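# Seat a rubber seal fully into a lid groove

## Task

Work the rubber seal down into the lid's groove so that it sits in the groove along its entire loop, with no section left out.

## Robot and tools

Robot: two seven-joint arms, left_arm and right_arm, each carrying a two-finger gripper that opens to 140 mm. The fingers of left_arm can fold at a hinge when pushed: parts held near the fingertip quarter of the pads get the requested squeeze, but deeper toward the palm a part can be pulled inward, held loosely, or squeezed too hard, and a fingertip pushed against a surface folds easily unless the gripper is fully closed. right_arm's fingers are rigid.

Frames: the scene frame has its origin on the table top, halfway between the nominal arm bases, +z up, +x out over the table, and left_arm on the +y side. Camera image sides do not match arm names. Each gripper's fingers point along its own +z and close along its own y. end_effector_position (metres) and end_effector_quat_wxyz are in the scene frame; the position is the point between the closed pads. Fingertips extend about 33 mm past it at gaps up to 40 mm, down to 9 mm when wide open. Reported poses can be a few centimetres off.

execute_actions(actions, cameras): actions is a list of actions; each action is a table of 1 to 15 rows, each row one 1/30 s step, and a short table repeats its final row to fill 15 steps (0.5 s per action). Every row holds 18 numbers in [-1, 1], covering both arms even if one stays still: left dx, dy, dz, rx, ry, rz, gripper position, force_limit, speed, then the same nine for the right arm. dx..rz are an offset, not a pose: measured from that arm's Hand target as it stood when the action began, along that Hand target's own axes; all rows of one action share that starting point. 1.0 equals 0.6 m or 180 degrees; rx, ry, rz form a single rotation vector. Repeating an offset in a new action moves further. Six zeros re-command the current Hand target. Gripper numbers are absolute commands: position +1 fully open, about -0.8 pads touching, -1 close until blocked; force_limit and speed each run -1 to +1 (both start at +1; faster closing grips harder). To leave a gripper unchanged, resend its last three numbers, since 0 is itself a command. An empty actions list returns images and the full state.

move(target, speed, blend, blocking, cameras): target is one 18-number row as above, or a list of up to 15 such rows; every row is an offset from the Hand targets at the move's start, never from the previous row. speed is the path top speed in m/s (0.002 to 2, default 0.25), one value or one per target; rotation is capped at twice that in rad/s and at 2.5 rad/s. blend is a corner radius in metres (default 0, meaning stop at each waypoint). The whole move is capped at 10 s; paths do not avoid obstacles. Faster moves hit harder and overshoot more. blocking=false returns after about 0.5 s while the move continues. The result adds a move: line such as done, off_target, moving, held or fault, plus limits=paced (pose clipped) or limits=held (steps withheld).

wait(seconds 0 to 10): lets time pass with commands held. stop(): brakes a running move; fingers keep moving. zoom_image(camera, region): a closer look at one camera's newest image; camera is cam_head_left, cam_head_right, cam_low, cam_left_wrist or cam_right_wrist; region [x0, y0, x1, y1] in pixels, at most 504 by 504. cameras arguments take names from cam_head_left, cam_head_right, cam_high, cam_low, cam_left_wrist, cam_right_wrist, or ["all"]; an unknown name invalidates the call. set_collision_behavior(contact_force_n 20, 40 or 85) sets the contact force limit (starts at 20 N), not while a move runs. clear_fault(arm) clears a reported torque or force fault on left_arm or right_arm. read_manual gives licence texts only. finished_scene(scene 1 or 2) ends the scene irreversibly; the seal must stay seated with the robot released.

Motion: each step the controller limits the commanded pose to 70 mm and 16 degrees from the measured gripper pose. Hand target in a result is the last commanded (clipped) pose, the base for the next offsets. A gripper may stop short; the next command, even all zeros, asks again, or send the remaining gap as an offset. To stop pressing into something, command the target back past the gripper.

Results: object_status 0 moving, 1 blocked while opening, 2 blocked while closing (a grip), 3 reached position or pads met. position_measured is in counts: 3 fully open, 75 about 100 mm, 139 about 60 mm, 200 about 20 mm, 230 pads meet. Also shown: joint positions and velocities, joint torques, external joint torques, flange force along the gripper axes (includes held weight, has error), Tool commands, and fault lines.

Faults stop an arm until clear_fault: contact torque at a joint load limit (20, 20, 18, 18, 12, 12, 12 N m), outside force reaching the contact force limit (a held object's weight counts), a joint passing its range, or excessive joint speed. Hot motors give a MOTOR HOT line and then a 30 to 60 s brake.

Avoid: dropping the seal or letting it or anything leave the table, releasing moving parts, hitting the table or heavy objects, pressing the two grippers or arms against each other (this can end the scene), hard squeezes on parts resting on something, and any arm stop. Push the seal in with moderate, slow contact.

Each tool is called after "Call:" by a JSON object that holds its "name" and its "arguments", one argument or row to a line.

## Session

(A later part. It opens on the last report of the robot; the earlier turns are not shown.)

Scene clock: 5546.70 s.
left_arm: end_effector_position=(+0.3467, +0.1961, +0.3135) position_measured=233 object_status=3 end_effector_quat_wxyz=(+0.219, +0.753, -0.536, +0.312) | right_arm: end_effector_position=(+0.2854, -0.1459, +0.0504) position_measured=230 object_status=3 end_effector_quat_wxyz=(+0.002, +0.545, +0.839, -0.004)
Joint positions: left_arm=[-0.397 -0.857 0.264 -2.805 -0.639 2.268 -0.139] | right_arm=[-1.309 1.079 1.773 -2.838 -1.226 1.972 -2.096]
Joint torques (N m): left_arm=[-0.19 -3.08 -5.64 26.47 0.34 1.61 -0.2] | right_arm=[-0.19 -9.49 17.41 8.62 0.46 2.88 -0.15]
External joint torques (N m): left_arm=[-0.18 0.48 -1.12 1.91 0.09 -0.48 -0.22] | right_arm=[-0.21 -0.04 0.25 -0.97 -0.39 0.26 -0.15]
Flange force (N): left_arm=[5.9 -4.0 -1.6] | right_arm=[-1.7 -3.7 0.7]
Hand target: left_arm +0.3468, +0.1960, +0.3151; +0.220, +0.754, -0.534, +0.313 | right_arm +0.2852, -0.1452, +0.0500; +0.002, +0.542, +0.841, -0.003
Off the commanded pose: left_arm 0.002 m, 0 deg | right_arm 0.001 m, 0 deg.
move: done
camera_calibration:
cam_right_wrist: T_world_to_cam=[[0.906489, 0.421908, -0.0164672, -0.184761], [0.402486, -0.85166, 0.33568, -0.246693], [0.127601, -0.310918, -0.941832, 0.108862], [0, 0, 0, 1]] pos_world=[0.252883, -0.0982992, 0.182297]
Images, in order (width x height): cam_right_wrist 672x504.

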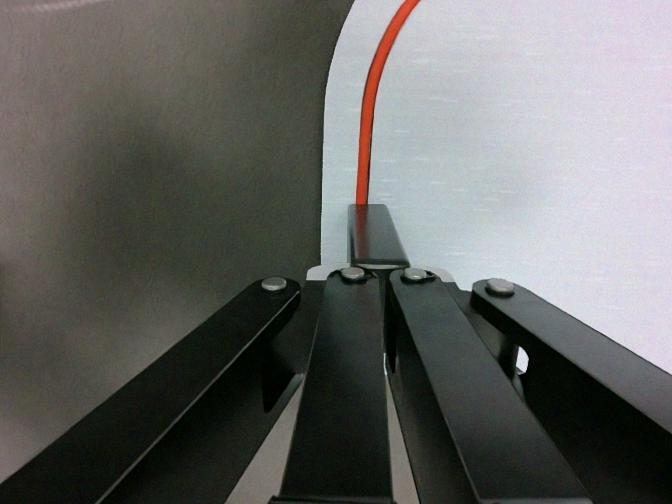

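Call:
{"name": "move", "arguments": {
  "target": [
    [0,0,0,0,0,0,-1,-1,0,0,0,-0.02,0,0,0,-1,-1,-1],
    [0,0,0,0,0,0,-1,-1,0,-0.12,-0.15,-0.25,0,0,0,-1,-1,-1]
  ],
  "speed": [0.05,0.2],
  "cameras": ["cam_left_wrist", "cam_low", "cam_head_left", "cam_high"]
}}

Call:
{"name": "zoom_image", "arguments": {
  "camera": "cam_left_wrist",
  "region": [280, 70, 420, 230]
}}

Call:
{"name": "zoom_image", "arguments": {
  "camera": "cam_left_wrist",
  "region": [390, 70, 530, 230]
}}

Call:
{"name": "zoom_image", "arguments": {
  "camera": "cam_low",
  "region": [420, 210, 580, 310]
}}

Scene clock: 5558.70 s.
left_arm: end_effector_position=(+0.3467, +0.1961, +0.3135) position_measured=233 object_status=3 end_effector_quat_wxyz=(+0.219, +0.753, -0.536, +0.312) | right_arm: end_effector_position=(+0.2337, -0.2469, +0.2003) position_measured=230 object_status=3 end_effector_quat_wxyz=(+0.004, +0.545, +0.839, -0.002)
Joint positions: left_arm=[-0.397 -0.857 0.264 -2.805 -0.639 2.268 -0.139] | right_arm=[-1.745 1.509 2.408 -2.9 -0.744 1.448 -2.369]
Joint velocities: left_arm=[within noise] | right_arm=[0 0.001 0.001 0 0 -0.003 -0.004]
Joint torques (N m): left_arm=[-0.18 -3.06 -5.57 26.48 0.31 1.63 -0.21] | right_arm=[-0.21 -11.23 12.58 17.36 0.95 2.41 -0.25]
External joint torques (N m): left_arm=[-0.17 0.52 -1.04 1.87 0.07 -0.46 -0.23] | right_arm=[-0.23 0.55 0.62 0.2 0.03 -0.2 -0.25]
Flange force (N): left_arm=[5.7 -4.1 -1.5] | right_arm=[-1.9 -3.8 -1.7]
Hand target: left_arm +0.3468, +0.1960, +0.3151; +0.220, +0.754, -0.534, +0.313 | right_arm +0.2329, -0.2469, +0.2007; +0.002, +0.542, +0.841, -0.003
Off the commanded pose: left_arm 0.002 m, 0 deg | right_arm 0.001 m, 0 deg.
move: done
camera_calibration:
cam_left_wrist: T_world_to_cam=[[-0.950502, -0.310452, -0.0128965, 0.403181], [-0.276864, 0.865045, -0.418382, 0.0591512], [0.141044, -0.394102, -0.90818, 0.457817], [0, 0, 0, 1]] pos_world=[0.335029, 0.254427, 0.445728]
Images, in order (width x height): cam_head_left 672x504, cam_high 672x504, cam_low 672x504, cam_left_wrist 672x504.

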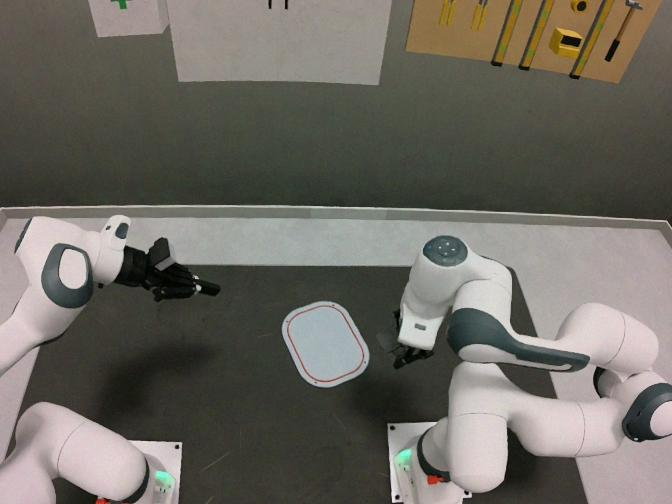

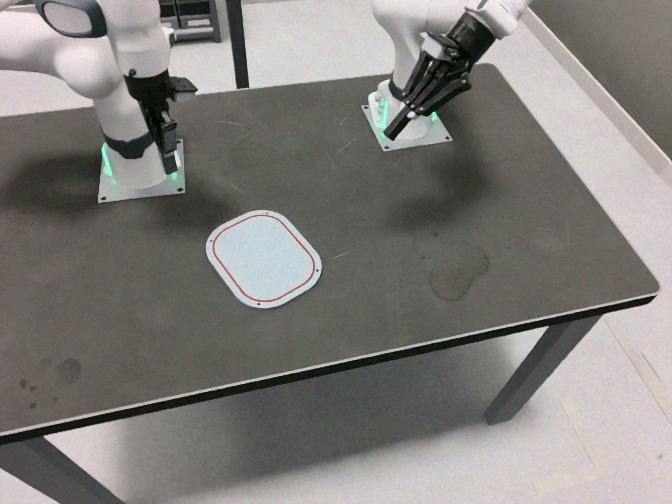

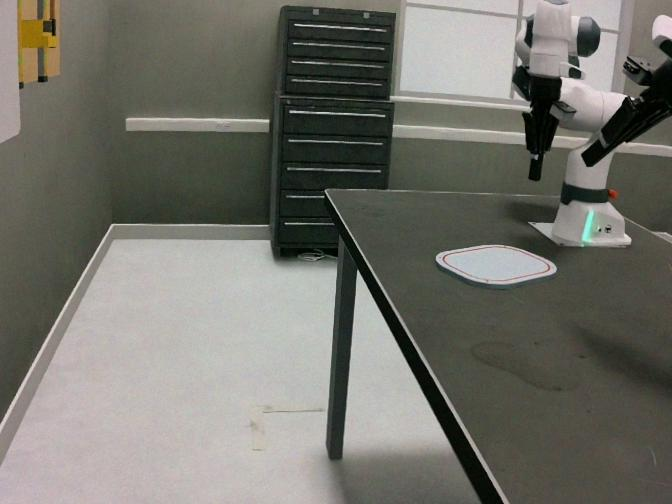

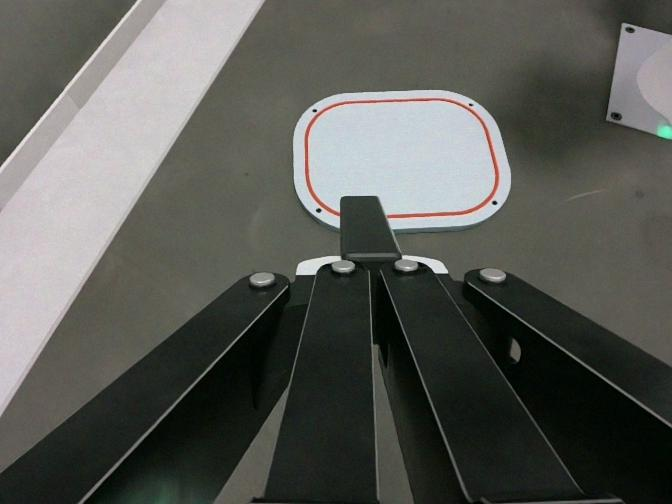

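Scaled by 3.150 from the camera's 672x504 image, which has a finer 960x720 frame.

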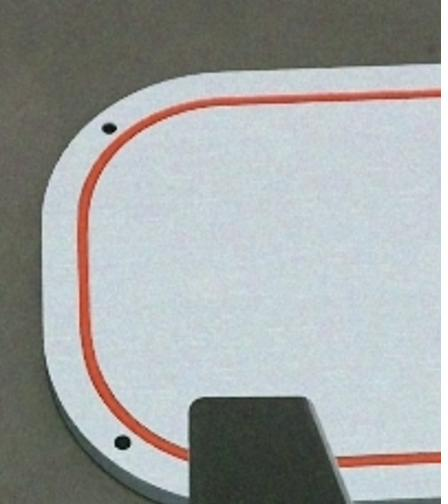

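Scaled by 3.150 from the camera's 672x504 image, which has a finer 960x720 frame.

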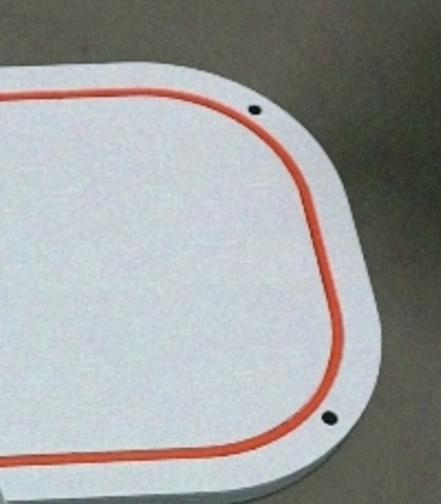

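Scaled by 3.150 from the camera's 672x504 image, which has a finer 960x720 frame.

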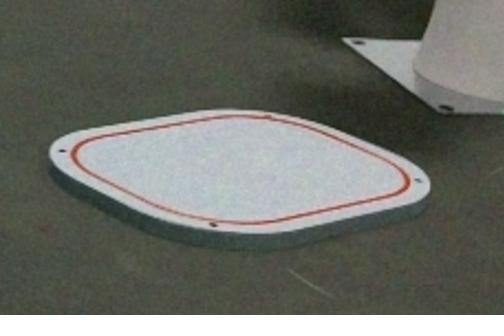

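Call:
{"name": "move", "arguments": {
  "target": [-0.0267,0,0.3175,0,0,0,-1,-1,0,0,0,0,0,0,0,-1,-1,-1],
  "speed": 0.2,
  "cameras": ["cam_left_wrist"]
}}

Call:
{"name": "zoom_image", "arguments": {
  "camera": "cam_left_wrist",
  "region": [180, 0, 380, 200]
}}

Call:
{"name": "zoom_image", "arguments": {
  "camera": "cam_left_wrist",
  "region": [360, 0, 560, 200]
}}

Scene clock: 5583.87 s.
left_arm: end_effector_position=(+0.3879, +0.0790, +0.1703) position_measured=233 object_status=3 end_effector_quat_wxyz=(+0.222, +0.755, -0.532, +0.312) | right_arm: end_effector_position=(+0.2337, -0.2471, +0.2003) position_measured=230 object_status=3 end_effector_quat_wxyz=(+0.004, +0.544, +0.839, -0.002)
Joint positions: left_arm=[-0.827 -0.286 0.285 -2.712 -1.397 2.718 0.403] | right_arm=[-1.745 1.509 2.408 -2.9 -0.744 1.447 -2.371]
Joint velocities: left_arm=[0 -0.001 0 0.001 0 -0.001 0.006] | right_arm=[within noise]
Joint torques (N m): left_arm=[-0.67 -16.35 -2.47 21.53 0.59 1 0.26] | right_arm=[-0.22 -11.28 12.61 17.32 0.96 2.42 -0.16]
External joint torques (N m): left_arm=[-0.77 0.44 -0.36 1.48 -0.26 -0.07 0.24] | right_arm=[-0.22 0.54 0.69 0.2 0.03 -0.17 -0.16]
Flange force (N): left_arm=[0.9 -2.5 8.1] | right_arm=[-1.5 -3.8 -1.8]
Hand target: left_arm +0.3880, +0.0798, +0.1690; +0.220, +0.754, -0.534, +0.313 | right_arm +0.2329, -0.2469, +0.2007; +0.002, +0.542, +0.841, -0.003
Off the commanded pose: left_arm 0.002 m, 0 deg | right_arm 0.001 m, 0 deg.
move: done
camera_calibration:
cam_left_wrist: T_world_to_cam=[[-0.948308, -0.317325, -0.00411185, 0.4023], [-0.286107, 0.860476, -0.421574, 0.116459], [0.137314, -0.398606, -0.906785, 0.27743], [0, 0, 0, 1]] pos_world=[0.376729, 0.138035, 0.302319]
Images, in order (width x height): cam_left_wrist 672x504.

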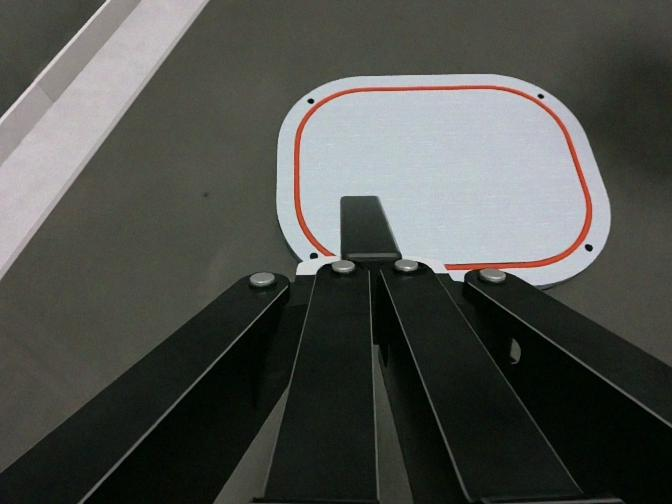

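Scaled by 2.520 from the camera's 672x504 image, which has a finer 960x720 frame.

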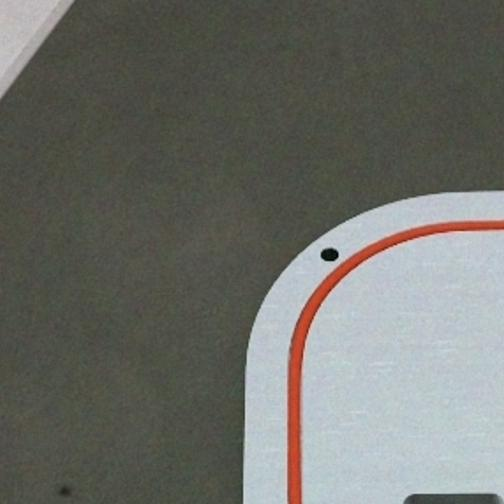

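Scaled by 2.520 from the camera's 672x504 image, which has a finer 960x720 frame.

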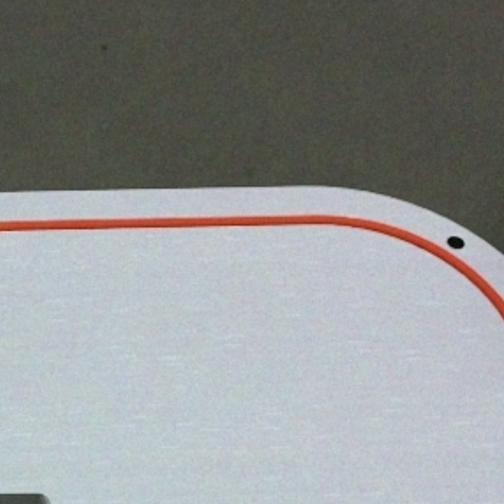

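Call:
{"name": "move", "arguments": {
  "target": [
    [0.0267,0,-0.3175,0,0,0,-1,-1,0,0,0,0,0,0,0,-1,-1,-1],
    [0.0267,0,-0.3175,0,0,0,-1,-1,0,0.113,0.5248,0.0845,0,0,0,-1,-1,-1],
    [0.0267,0,-0.3175,0,0,0,-1,-1,0,0.113,0.5248,0.1845,0,0,0,-1,-1,-1]
  ],
  "speed": [0.25,0.2,0.1],
  "cameras": ["cam_right_wrist"]
}}

Call:
{"name": "zoom_image", "arguments": {
  "camera": "cam_right_wrist",
  "region": [200, 0, 540, 260]
}}

Scene clock: 5623.73 s.
left_arm: end_effector_position=(+0.3468, +0.1963, +0.3152) position_measured=233 object_status=3 end_effector_quat_wxyz=(+0.218, +0.752, -0.537, +0.314) | right_arm: end_effector_position=(+0.4913, -0.0566, +0.0893) position_measured=230 object_status=3 end_effector_quat_wxyz=(+0.001, +0.540, +0.841, -0.004)
Joint positions: left_arm=[-0.355 -0.853 0.227 -2.801 -0.674 2.248 -0.113] | right_arm=[-0.737 0.971 1.494 -2.124 -1.073 1.922 -2.342]
Joint velocities: left_arm=[within noise] | right_arm=[0 0 -0.001 0.001 0.001 0.004 0.004]
Joint torques (N m): left_arm=[-0.53 -2.86 -4.57 26.57 0.13 1.6 -0.17] | right_arm=[-0.22 -23.3 26.16 12.11 0.47 2.85 0.32]
External joint torques (N m): left_arm=[-0.56 1.01 -0.72 1.86 -0.07 -0.45 -0.19] | right_arm=[-0.2 -0.38 0.42 -0.58 -0.42 0.25 0.32]
Flange force (N): left_arm=[5.9 -6.9 0.3] | right_arm=[-0.2 -4.0 0.2]
Hand target: left_arm +0.3468, +0.1960, +0.3151; +0.220, +0.754, -0.534, +0.313 | right_arm +0.4917, -0.0558, +0.0889; +0.002, +0.542, +0.841, -0.003
Off the commanded pose: left_arm 0.000 m, 0 deg | right_arm 0.001 m, 0 deg.
move: done
camera_calibration:
cam_right_wrist: T_world_to_cam=[[0.902199, 0.430981, -0.0170931, -0.405865], [0.411353, -0.847841, 0.334595, -0.270622], [0.129712, -0.308903, -0.942207, 0.146029], [0, 0, 0, 1]] pos_world=[0.458551, -0.00941581, 0.221201]
Images, in order (width x height): cam_right_wrist 672x504.

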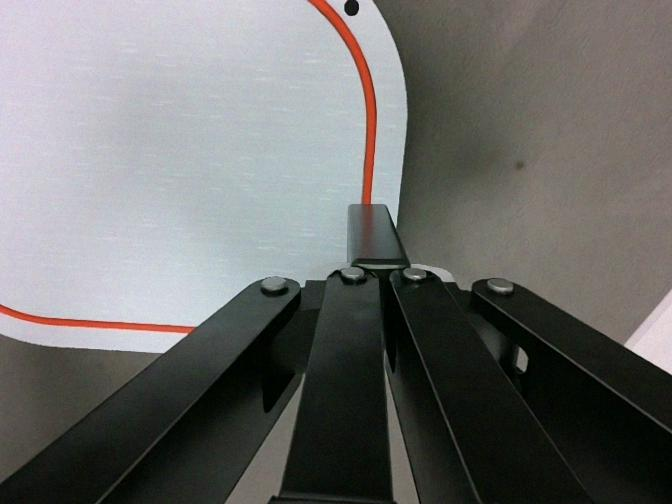

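Scaled by 1.482 from the camera's 672x504 image, which has a finer 960x720 frame.

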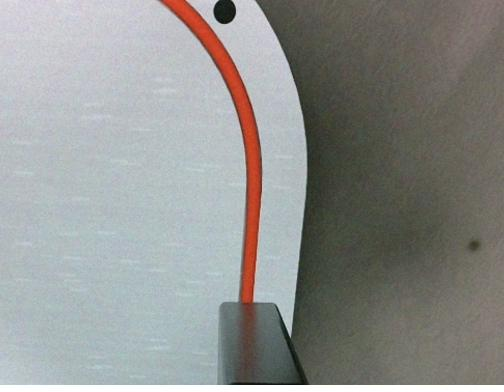

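Call:
{"name": "move", "arguments": {
  "target": [
    [0,0,0,0,0,0,-1,-1,0,0.0633,0.0062,0.0573,0,0,0.0167,-1,-1,-1],
    [0,0,0,0,0,0,-1,-1,0,0.0633,0.0062,0.066,0,0,0.0167,-1,-1,-1],
    [0,0,0,0,0,0,-1,-1,0,0.0633,0.0062,0.0548,0,0,0.0167,-1,-1,-1],
    [0,0,0,0,0,0,-1,-1,0,0.0317,0.0045,0.0573,0,0,0.0167,-1,-1,-1],
    [0,0,0,0,0,0,-1,-1,0,0.0317,0.0045,0.066,0,0,0.0167,-1,-1,-1],
    [0,0,0,0,0,0,-1,-1,0,0.0317,0.0045,0.0548,0,0,0.0167,-1,-1,-1],
    [0,0,0,0,0,0,-1,-1,0,0,0.0028,0.0573,0,0,0.0167,-1,-1,-1],
    [0,0,0,0,0,0,-1,-1,0,0,0.0028,0.066,0,0,0.0167,-1,-1,-1],
    [0,0,0,0,0,0,-1,-1,0,0,0.0028,0.0548,0,0,0.0167,-1,-1,-1],
    [0,0,0,0,0,0,-1,-1,0,-0.0348,-0.0025,0.0573,0,0,0.1,-1,-1,-1],
    [0,0,0,0,0,0,-1,-1,0,-0.0348,-0.0025,0.066,0,0,0.1,-1,-1,-1]
  ],
  "speed": [0.1,0.015,0.04,0.08,0.015,0.04,0.08,0.015,0.04,0.15,0.015],
  "cameras": ["cam_right_wrist"]
}}

Call:
{"name": "zoom_image", "arguments": {
  "camera": "cam_right_wrist",
  "region": [280, 0, 490, 210]
}}

Scene clock: 5652.10 s.
left_arm: end_effector_position=(+0.3468, +0.1963, +0.3152) position_measured=233 object_status=3 end_effector_quat_wxyz=(+0.218, +0.752, -0.537, +0.314) | right_arm: end_effector_position=(+0.4996, -0.0771, +0.0507) position_measured=230 object_status=3 end_effector_quat_wxyz=(+0.003, +0.665, +0.747, -0.003)
Joint positions: left_arm=[-0.355 -0.853 0.227 -2.801 -0.674 2.248 -0.113] | right_arm=[-0.733 0.923 1.38 -2.153 -1.081 2.039 -2.064]
Joint velocities: left_arm=[within noise] | right_arm=[-0.001 0 0.001 0.001 -0.001 0.001 0.006]
Joint torques (N m): left_arm=[-0.57 -2.87 -4.57 26.55 0.12 1.61 -0.22] | right_arm=[0.35 -23.38 23.93 11.11 0.58 3.17 0.27]
External joint torques (N m): left_arm=[-0.63 0.9 -0.75 1.93 -0.07 -0.44 -0.24] | right_arm=[0.33 0.39 -0.54 -1.59 -0.24 0.55 0.27]
Flange force (N): left_arm=[6.2 -6.5 0.2] | right_arm=[-0.5 -4.3 3.6]
Hand target: left_arm +0.3468, +0.1960, +0.3151; +0.220, +0.754, -0.534, +0.313 | right_arm +0.4990, -0.0757, +0.0495; +0.003, +0.666, +0.746, -0.002
Off the commanded pose: left_arm 0.000 m, 0 deg | right_arm 0.002 m, 0 deg.
move: done
camera_calibration:
cam_right_wrist: T_world_to_cam=[[0.991289, 0.131044, -0.0131768, -0.472912], [0.127761, -0.932483, 0.337865, -0.143577], [0.0319882, -0.336606, -0.941102, 0.148878], [0, 0, 0, 1]] pos_world=[0.482373, -0.0217971, 0.182388]
Images, in order (width x height): cam_right_wrist 672x504.

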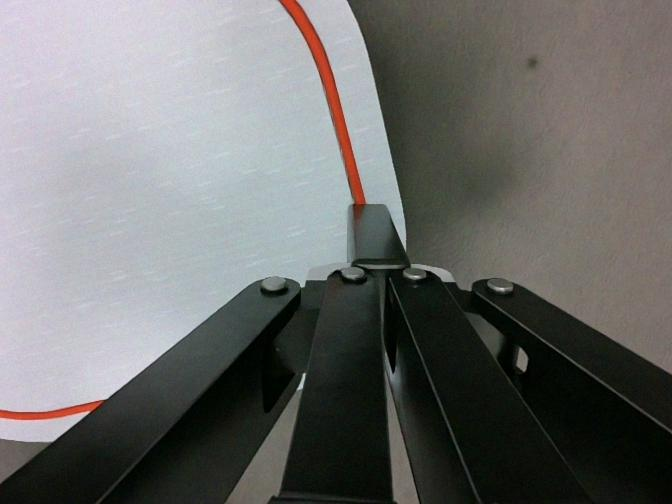

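Scaled by 2.400 from the camera's 672x504 image, which has a finer 960x720 frame.

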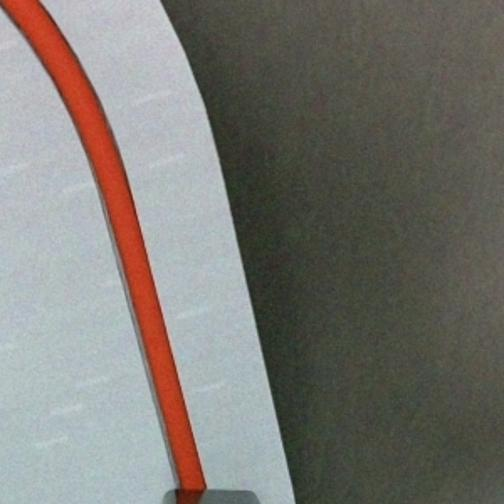

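Call:
{"name": "move", "arguments": {
  "target": [
    [0,0,0,0,0,0,-1,-1,0,0,0,-0.0108,0,0,0,-1,-1,-1],
    [0,0,0,0,0,0,-1,-1,0,-0.0297,-0.0053,-0.0083,0,0,0.0944,-1,-1,-1],
    [0,0,0,0,0,0,-1,-1,0,-0.0297,-0.0053,0.0017,0,0,0.0944,-1,-1,-1],
    [0,0,0,0,0,0,-1,-1,0,-0.0297,-0.0053,-0.0108,0,0,0.0944,-1,-1,-1],
    [0,0,0,0,0,0,-1,-1,0,-0.0568,-0.0182,-0.0083,0,0,0.1889,-1,-1,-1],
    [0,0,0,0,0,0,-1,-1,0,-0.0568,-0.0182,0.0017,0,0,0.1889,-1,-1,-1],
    [0,0,0,0,0,0,-1,-1,0,-0.0568,-0.0182,-0.0108,0,0,0.1889,-1,-1,-1],
    [0,0,0,0,0,0,-1,-1,0,-0.079,-0.0385,-0.0083,0,0,0.2833,-1,-1,-1],
    [0,0,0,0,0,0,-1,-1,0,-0.079,-0.0385,0.0017,0,0,0.2833,-1,-1,-1]
  ],
  "speed": [0.04,0.15,0.015,0.04,0.15,0.015,0.04,0.15,0.015],
  "cameras": ["cam_right_wrist"]
}}

Call:
{"name": "zoom_image", "arguments": {
  "camera": "cam_right_wrist",
  "region": [280, 0, 490, 210]
}}

Scene clock: 5681.40 s.
left_arm: end_effector_position=(+0.3468, +0.1963, +0.3152) position_measured=233 object_status=3 end_effector_quat_wxyz=(+0.218, +0.752, -0.537, +0.314) | right_arm: end_effector_position=(+0.4815, -0.1263, +0.0504) position_measured=230 object_status=3 end_effector_quat_wxyz=(+0.005, +0.922, +0.387, -0.002)
Joint positions: left_arm=[-0.355 -0.853 0.227 -2.801 -0.674 2.248 -0.113] | right_arm=[-0.861 0.644 1.342 -2.312 -0.872 2.257 -1.333]
Joint velocities: left_arm=[within noise] | right_arm=[0.001 -0.001 -0.001 -0.002 -0.001 0 0.005]
Joint torques (N m): left_arm=[-0.5 -2.83 -4.57 26.58 0.13 1.6 -0.18] | right_arm=[0.25 -17.05 15.38 13.94 0.16 3.56 0.2]
External joint torques (N m): left_arm=[-0.54 1.02 -0.71 1.86 -0.06 -0.46 -0.2] | right_arm=[0.37 1 -2.06 -1.97 -0.5 0.92 0.2]
Flange force (N): left_arm=[5.9 -6.8 0.3] | right_arm=[0.7 -1.1 11.9]
Hand target: left_arm +0.3468, +0.1960, +0.3151; +0.220, +0.754, -0.534, +0.313 | right_arm +0.4813, -0.1254, +0.0488; +0.003, +0.922, +0.386, -0.001
Off the commanded pose: left_arm 0.000 m, 0 deg | right_arm 0.002 m, 0 deg.
move: done
camera_calibration:
cam_right_wrist: T_world_to_cam=[[0.72581, -0.687876, -0.00518685, -0.424536], [-0.64647, -0.684659, 0.336628, 0.217095], [-0.235109, -0.240975, -0.941624, 0.273328], [0, 0, 0, 1]] pos_world=[0.51274, -0.0775264, 0.18209]
Images, in order (width x height): cam_right_wrist 672x504.

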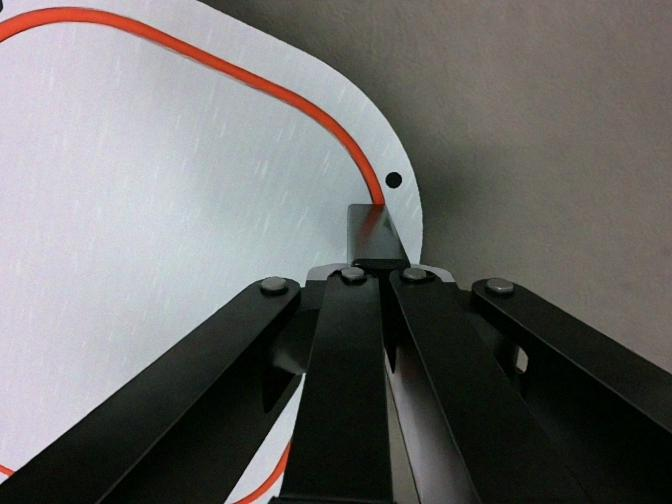

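Scaled by 2.400 from the camera's 672x504 image, which has a finer 960x720 frame.

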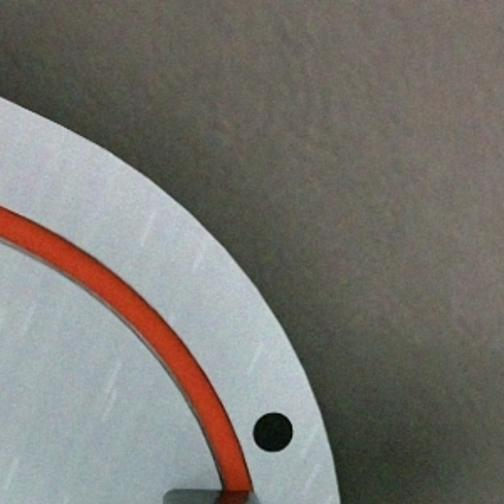

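Call:
{"name": "move", "arguments": {
  "target": [
    [0,0,0,0,0,0,-1,-1,0,0,0,-0.012,0,0,0,-1,-1,-1],
    [0,0,0,0,0,0,-1,-1,0,0.029,0.0048,-0.0095,0,0,-0.1333,-1,-1,-1],
    [0,0,0,0,0,0,-1,-1,0,0.029,0.0048,0.0005,0,0,-0.1333,-1,-1,-1],
    [0,0,0,0,0,0,-1,-1,0,0.029,0.0048,-0.012,0,0,-0.1333,-1,-1,-1],
    [0,0,0,0,0,0,-1,-1,0,0,0.0128,-0.0095,0,0,-0.0389,-1,-1,-1],
    [0,0,0,0,0,0,-1,-1,0,0,0.0128,0.0005,0,0,-0.0389,-1,-1,-1],
    [0,0,0,0,0,0,-1,-1,0,0,0.0128,-0.012,0,0,-0.0389,-1,-1,-1],
    [0,0,0,0,0,0,-1,-1,0,-0.03,0.0122,-0.0095,0,0,0.0556,-1,-1,-1],
    [0,0,0,0,0,0,-1,-1,0,-0.03,0.0122,0.0005,0,0,0.0556,-1,-1,-1],
    [0,0,0,0,0,0,-1,-1,0,-0.03,0.0122,-0.012,0,0,0.0556,-1,-1,-1],
    [0,0,0,0,0,0,-1,-1,0,-0.0688,-0.002,-0.0095,0,0,0.1333,-1,-1,-1],
    [0,0,0,0,0,0,-1,-1,0,-0.0688,-0.002,0.0005,0,0,0.1333,-1,-1,-1]
  ],
  "speed": [0.04,0.15,0.015,0.04,0.15,0.015,0.04,0.15,0.015,0.04,0.15,0.015],
  "cameras": ["cam_right_wrist"]
}}

Call:
{"name": "zoom_image", "arguments": {
  "camera": "cam_right_wrist",
  "region": [280, 0, 490, 210]
}}

Scene clock: 5717.83 s.
left_arm: end_effector_position=(+0.3468, +0.1963, +0.3152) position_measured=233 object_status=3 end_effector_quat_wxyz=(+0.218, +0.752, -0.537, +0.314) | right_arm: end_effector_position=(+0.4654, -0.1477, +0.0556) position_measured=230 object_status=3 end_effector_quat_wxyz=(+0.004, +0.965, +0.261, +0.000)
Joint positions: left_arm=[-0.355 -0.853 0.227 -2.801 -0.674 2.248 -0.113] | right_arm=[-0.98 0.538 1.407 -2.403 -0.784 2.328 -1.141]
Joint velocities: left_arm=[within noise] | right_arm=[0 0.001 0 0 0.001 0.001 0.007]
Joint torques (N m): left_arm=[-0.55 -2.84 -4.61 26.62 0.14 1.6 -0.21] | right_arm=[-0.88 -14.33 15.54 15.91 0.75 2.82 0.36]
External joint torques (N m): left_arm=[-0.58 0.97 -0.75 1.97 -0.06 -0.45 -0.23] | right_arm=[-0.78 -0.71 1.03 -0.81 0.15 0.19 0.36]
Flange force (N): left_arm=[6.2 -6.8 0.2] | right_arm=[-11.3 -0.5 -7.2]
Hand target: left_arm +0.3468, +0.1960, +0.3151; +0.220, +0.754, -0.534, +0.313 | right_arm +0.4649, -0.1475, +0.0555; +0.003, +0.966, +0.257, +0.000 (not the last commanded pose)
Off the commanded pose: left_arm 0.000 m, 0 deg | right_arm 0.017 m, 9 deg.
move: off_target (right_arm; path cut at 10 s); path passed 10 of 12 targets
camera_calibration:
cam_right_wrist: T_world_to_cam=[[0.518939, -0.854803, -0.0038456, -0.35596], [-0.805601, -0.490564, 0.332197, 0.293336], [-0.28585, -0.169292, -0.943202, 0.303561], [0, 0, 0, 1]] pos_world=[0.507806, -0.108985, 0.187506]
Images, in order (width x height): cam_right_wrist 672x504.

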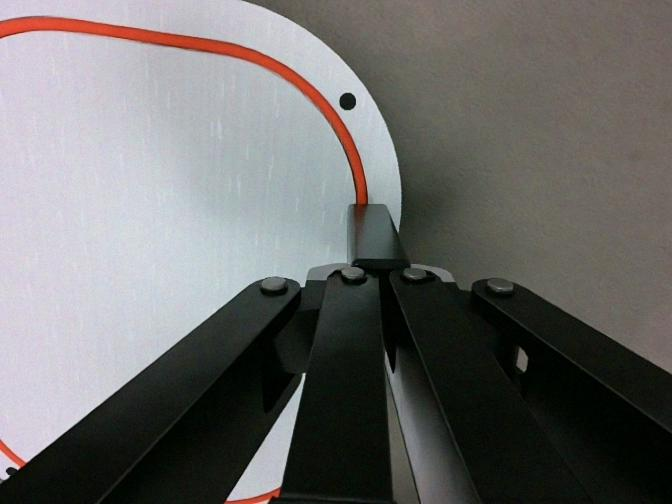

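Scaled by 2.400 from the camera's 672x504 image, which has a finer 960x720 frame.

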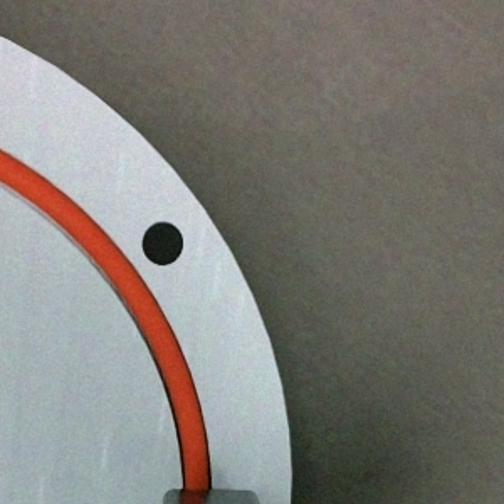

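Call:
{"name": "move", "arguments": {
  "target": [
    [0,0,0,0,0,0,-1,-1,0,-0.0248,-0.0025,0.0017,0,0,0.046,-1,-1,-1],
    [0,0,0,0,0,0,-1,-1,0,-0.0248,-0.0025,0.0117,0,0,0.046,-1,-1,-1],
    [0,0,0,0,0,0,-1,-1,0,-0.0248,-0.0025,-0.02,0,0,0.046,-1,-1,-1],
    [0,0,0,0,0,0,-1,-1,0,-0.0248,0.12,-0.2,0,0,0.046,-1,-1,-1]
  ],
  "speed": [0.1,0.015,0.05,0.2],
  "cameras": ["cam_right_wrist", "cam_left_wrist"]
}}

Call:
{"name": "zoom_image", "arguments": {
  "camera": "cam_left_wrist",
  "region": [270, 70, 410, 230]
}}

Call:
{"name": "zoom_image", "arguments": {
  "camera": "cam_left_wrist",
  "region": [390, 70, 530, 230]
}}

Scene clock: 5736.37 s.
left_arm: end_effector_position=(+0.3468, +0.1963, +0.3152) position_measured=233 object_status=3 end_effector_quat_wxyz=(+0.218, +0.752, -0.537, +0.314) | right_arm: end_effector_position=(+0.4875, -0.2157, +0.1757) position_measured=230 object_status=3 end_effector_quat_wxyz=(+0.003, +0.983, +0.184, +0.000)
Joint positions: left_arm=[-0.355 -0.853 0.227 -2.801 -0.674 2.248 -0.113] | right_arm=[-1.451 0.597 1.855 -2.319 -0.653 2.031 -1.195]
Joint velocities: left_arm=[within noise] | right_arm=[0 0.002 0.001 0 0 -0.003 -0.006]
Joint torques (N m): left_arm=[-0.5 -2.89 -4.59 26.58 0.13 1.61 -0.16] | right_arm=[-0.58 -4.43 16.92 19.88 0.5 2.61 -0.11]
External joint torques (N m): left_arm=[-0.54 0.91 -0.74 1.9 -0.06 -0.44 -0.18] | right_arm=[-0.62 0.68 1.13 -0.01 -0.25 -0.04 -0.11]
Flange force (N): left_arm=[5.9 -6.6 0.1] | right_arm=[-8.7 0.7 -4.1]
Hand target: left_arm +0.3468, +0.1960, +0.3151; +0.220, +0.754, -0.534, +0.313 | right_arm +0.4877, -0.2166, +0.1760; +0.003, +0.982, +0.187, +0.000
Off the commanded pose: left_arm 0.000 m, 0 deg | right_arm 0.001 m, 0 deg.
move: done
camera_calibration:
cam_left_wrist: T_world_to_cam=[[-0.950357, -0.310712, -0.0167106, 0.404537], [-0.275346, 0.864769, -0.419951, 0.0596834], [0.144935, -0.394502, -0.907393, 0.457907], [0, 0, 0, 1]] pos_world=[0.334521, 0.254728, 0.447326]
cam_right_wrist: T_world_to_cam=[[0.376277, -0.926481, -0.00690556, -0.370542], [-0.87349, -0.357221, 0.330769, 0.299982], [-0.308918, -0.118429, -0.943687, 0.433932], [0, 0, 0, 1]] pos_world=[0.535507, -0.184751, 0.307712]
Images, in order (width x height): cam_left_wrist 672x504, cam_right_wrist 672x504.

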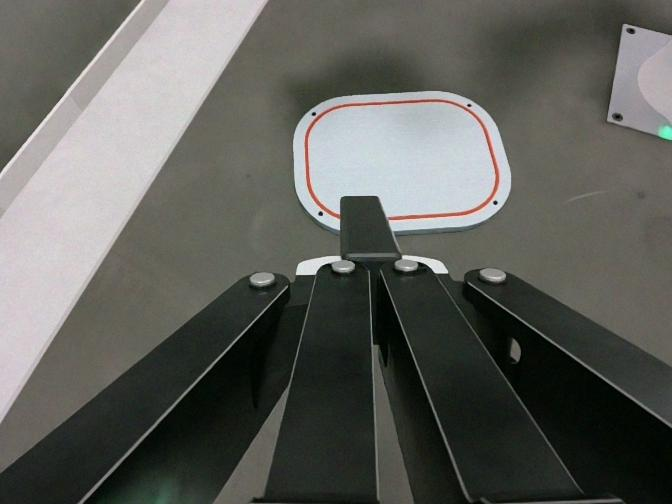

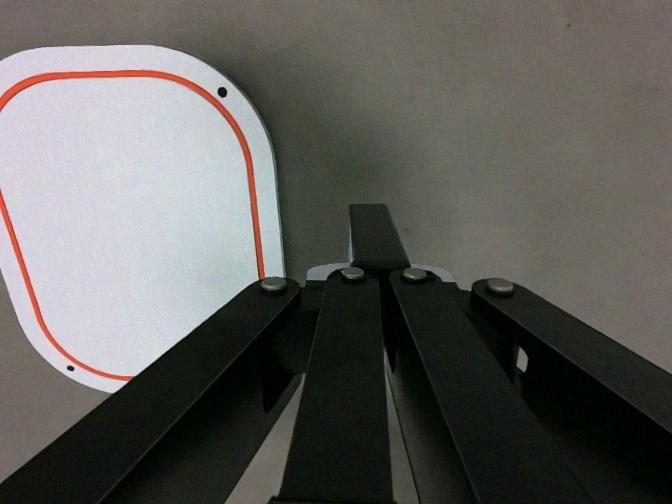

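Scaled by 3.150 from the camera's 672x504 image, which has a finer 960x720 frame.

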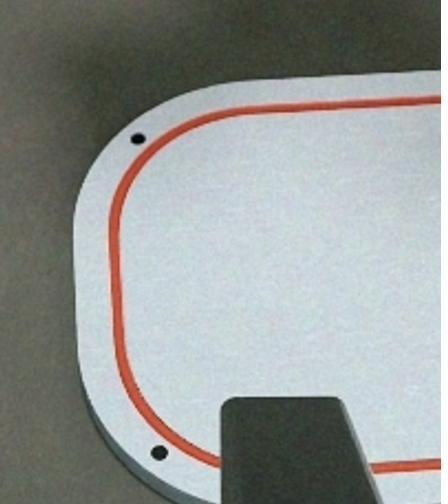

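Scaled by 3.150 from the camera's 672x504 image, which has a finer 960x720 frame.

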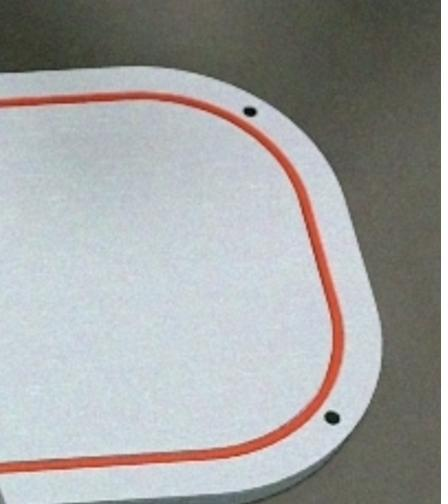

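Call:
{"name": "finished_scene", "arguments": {
  "scene": 1
}}

The scene is finished: the task was done.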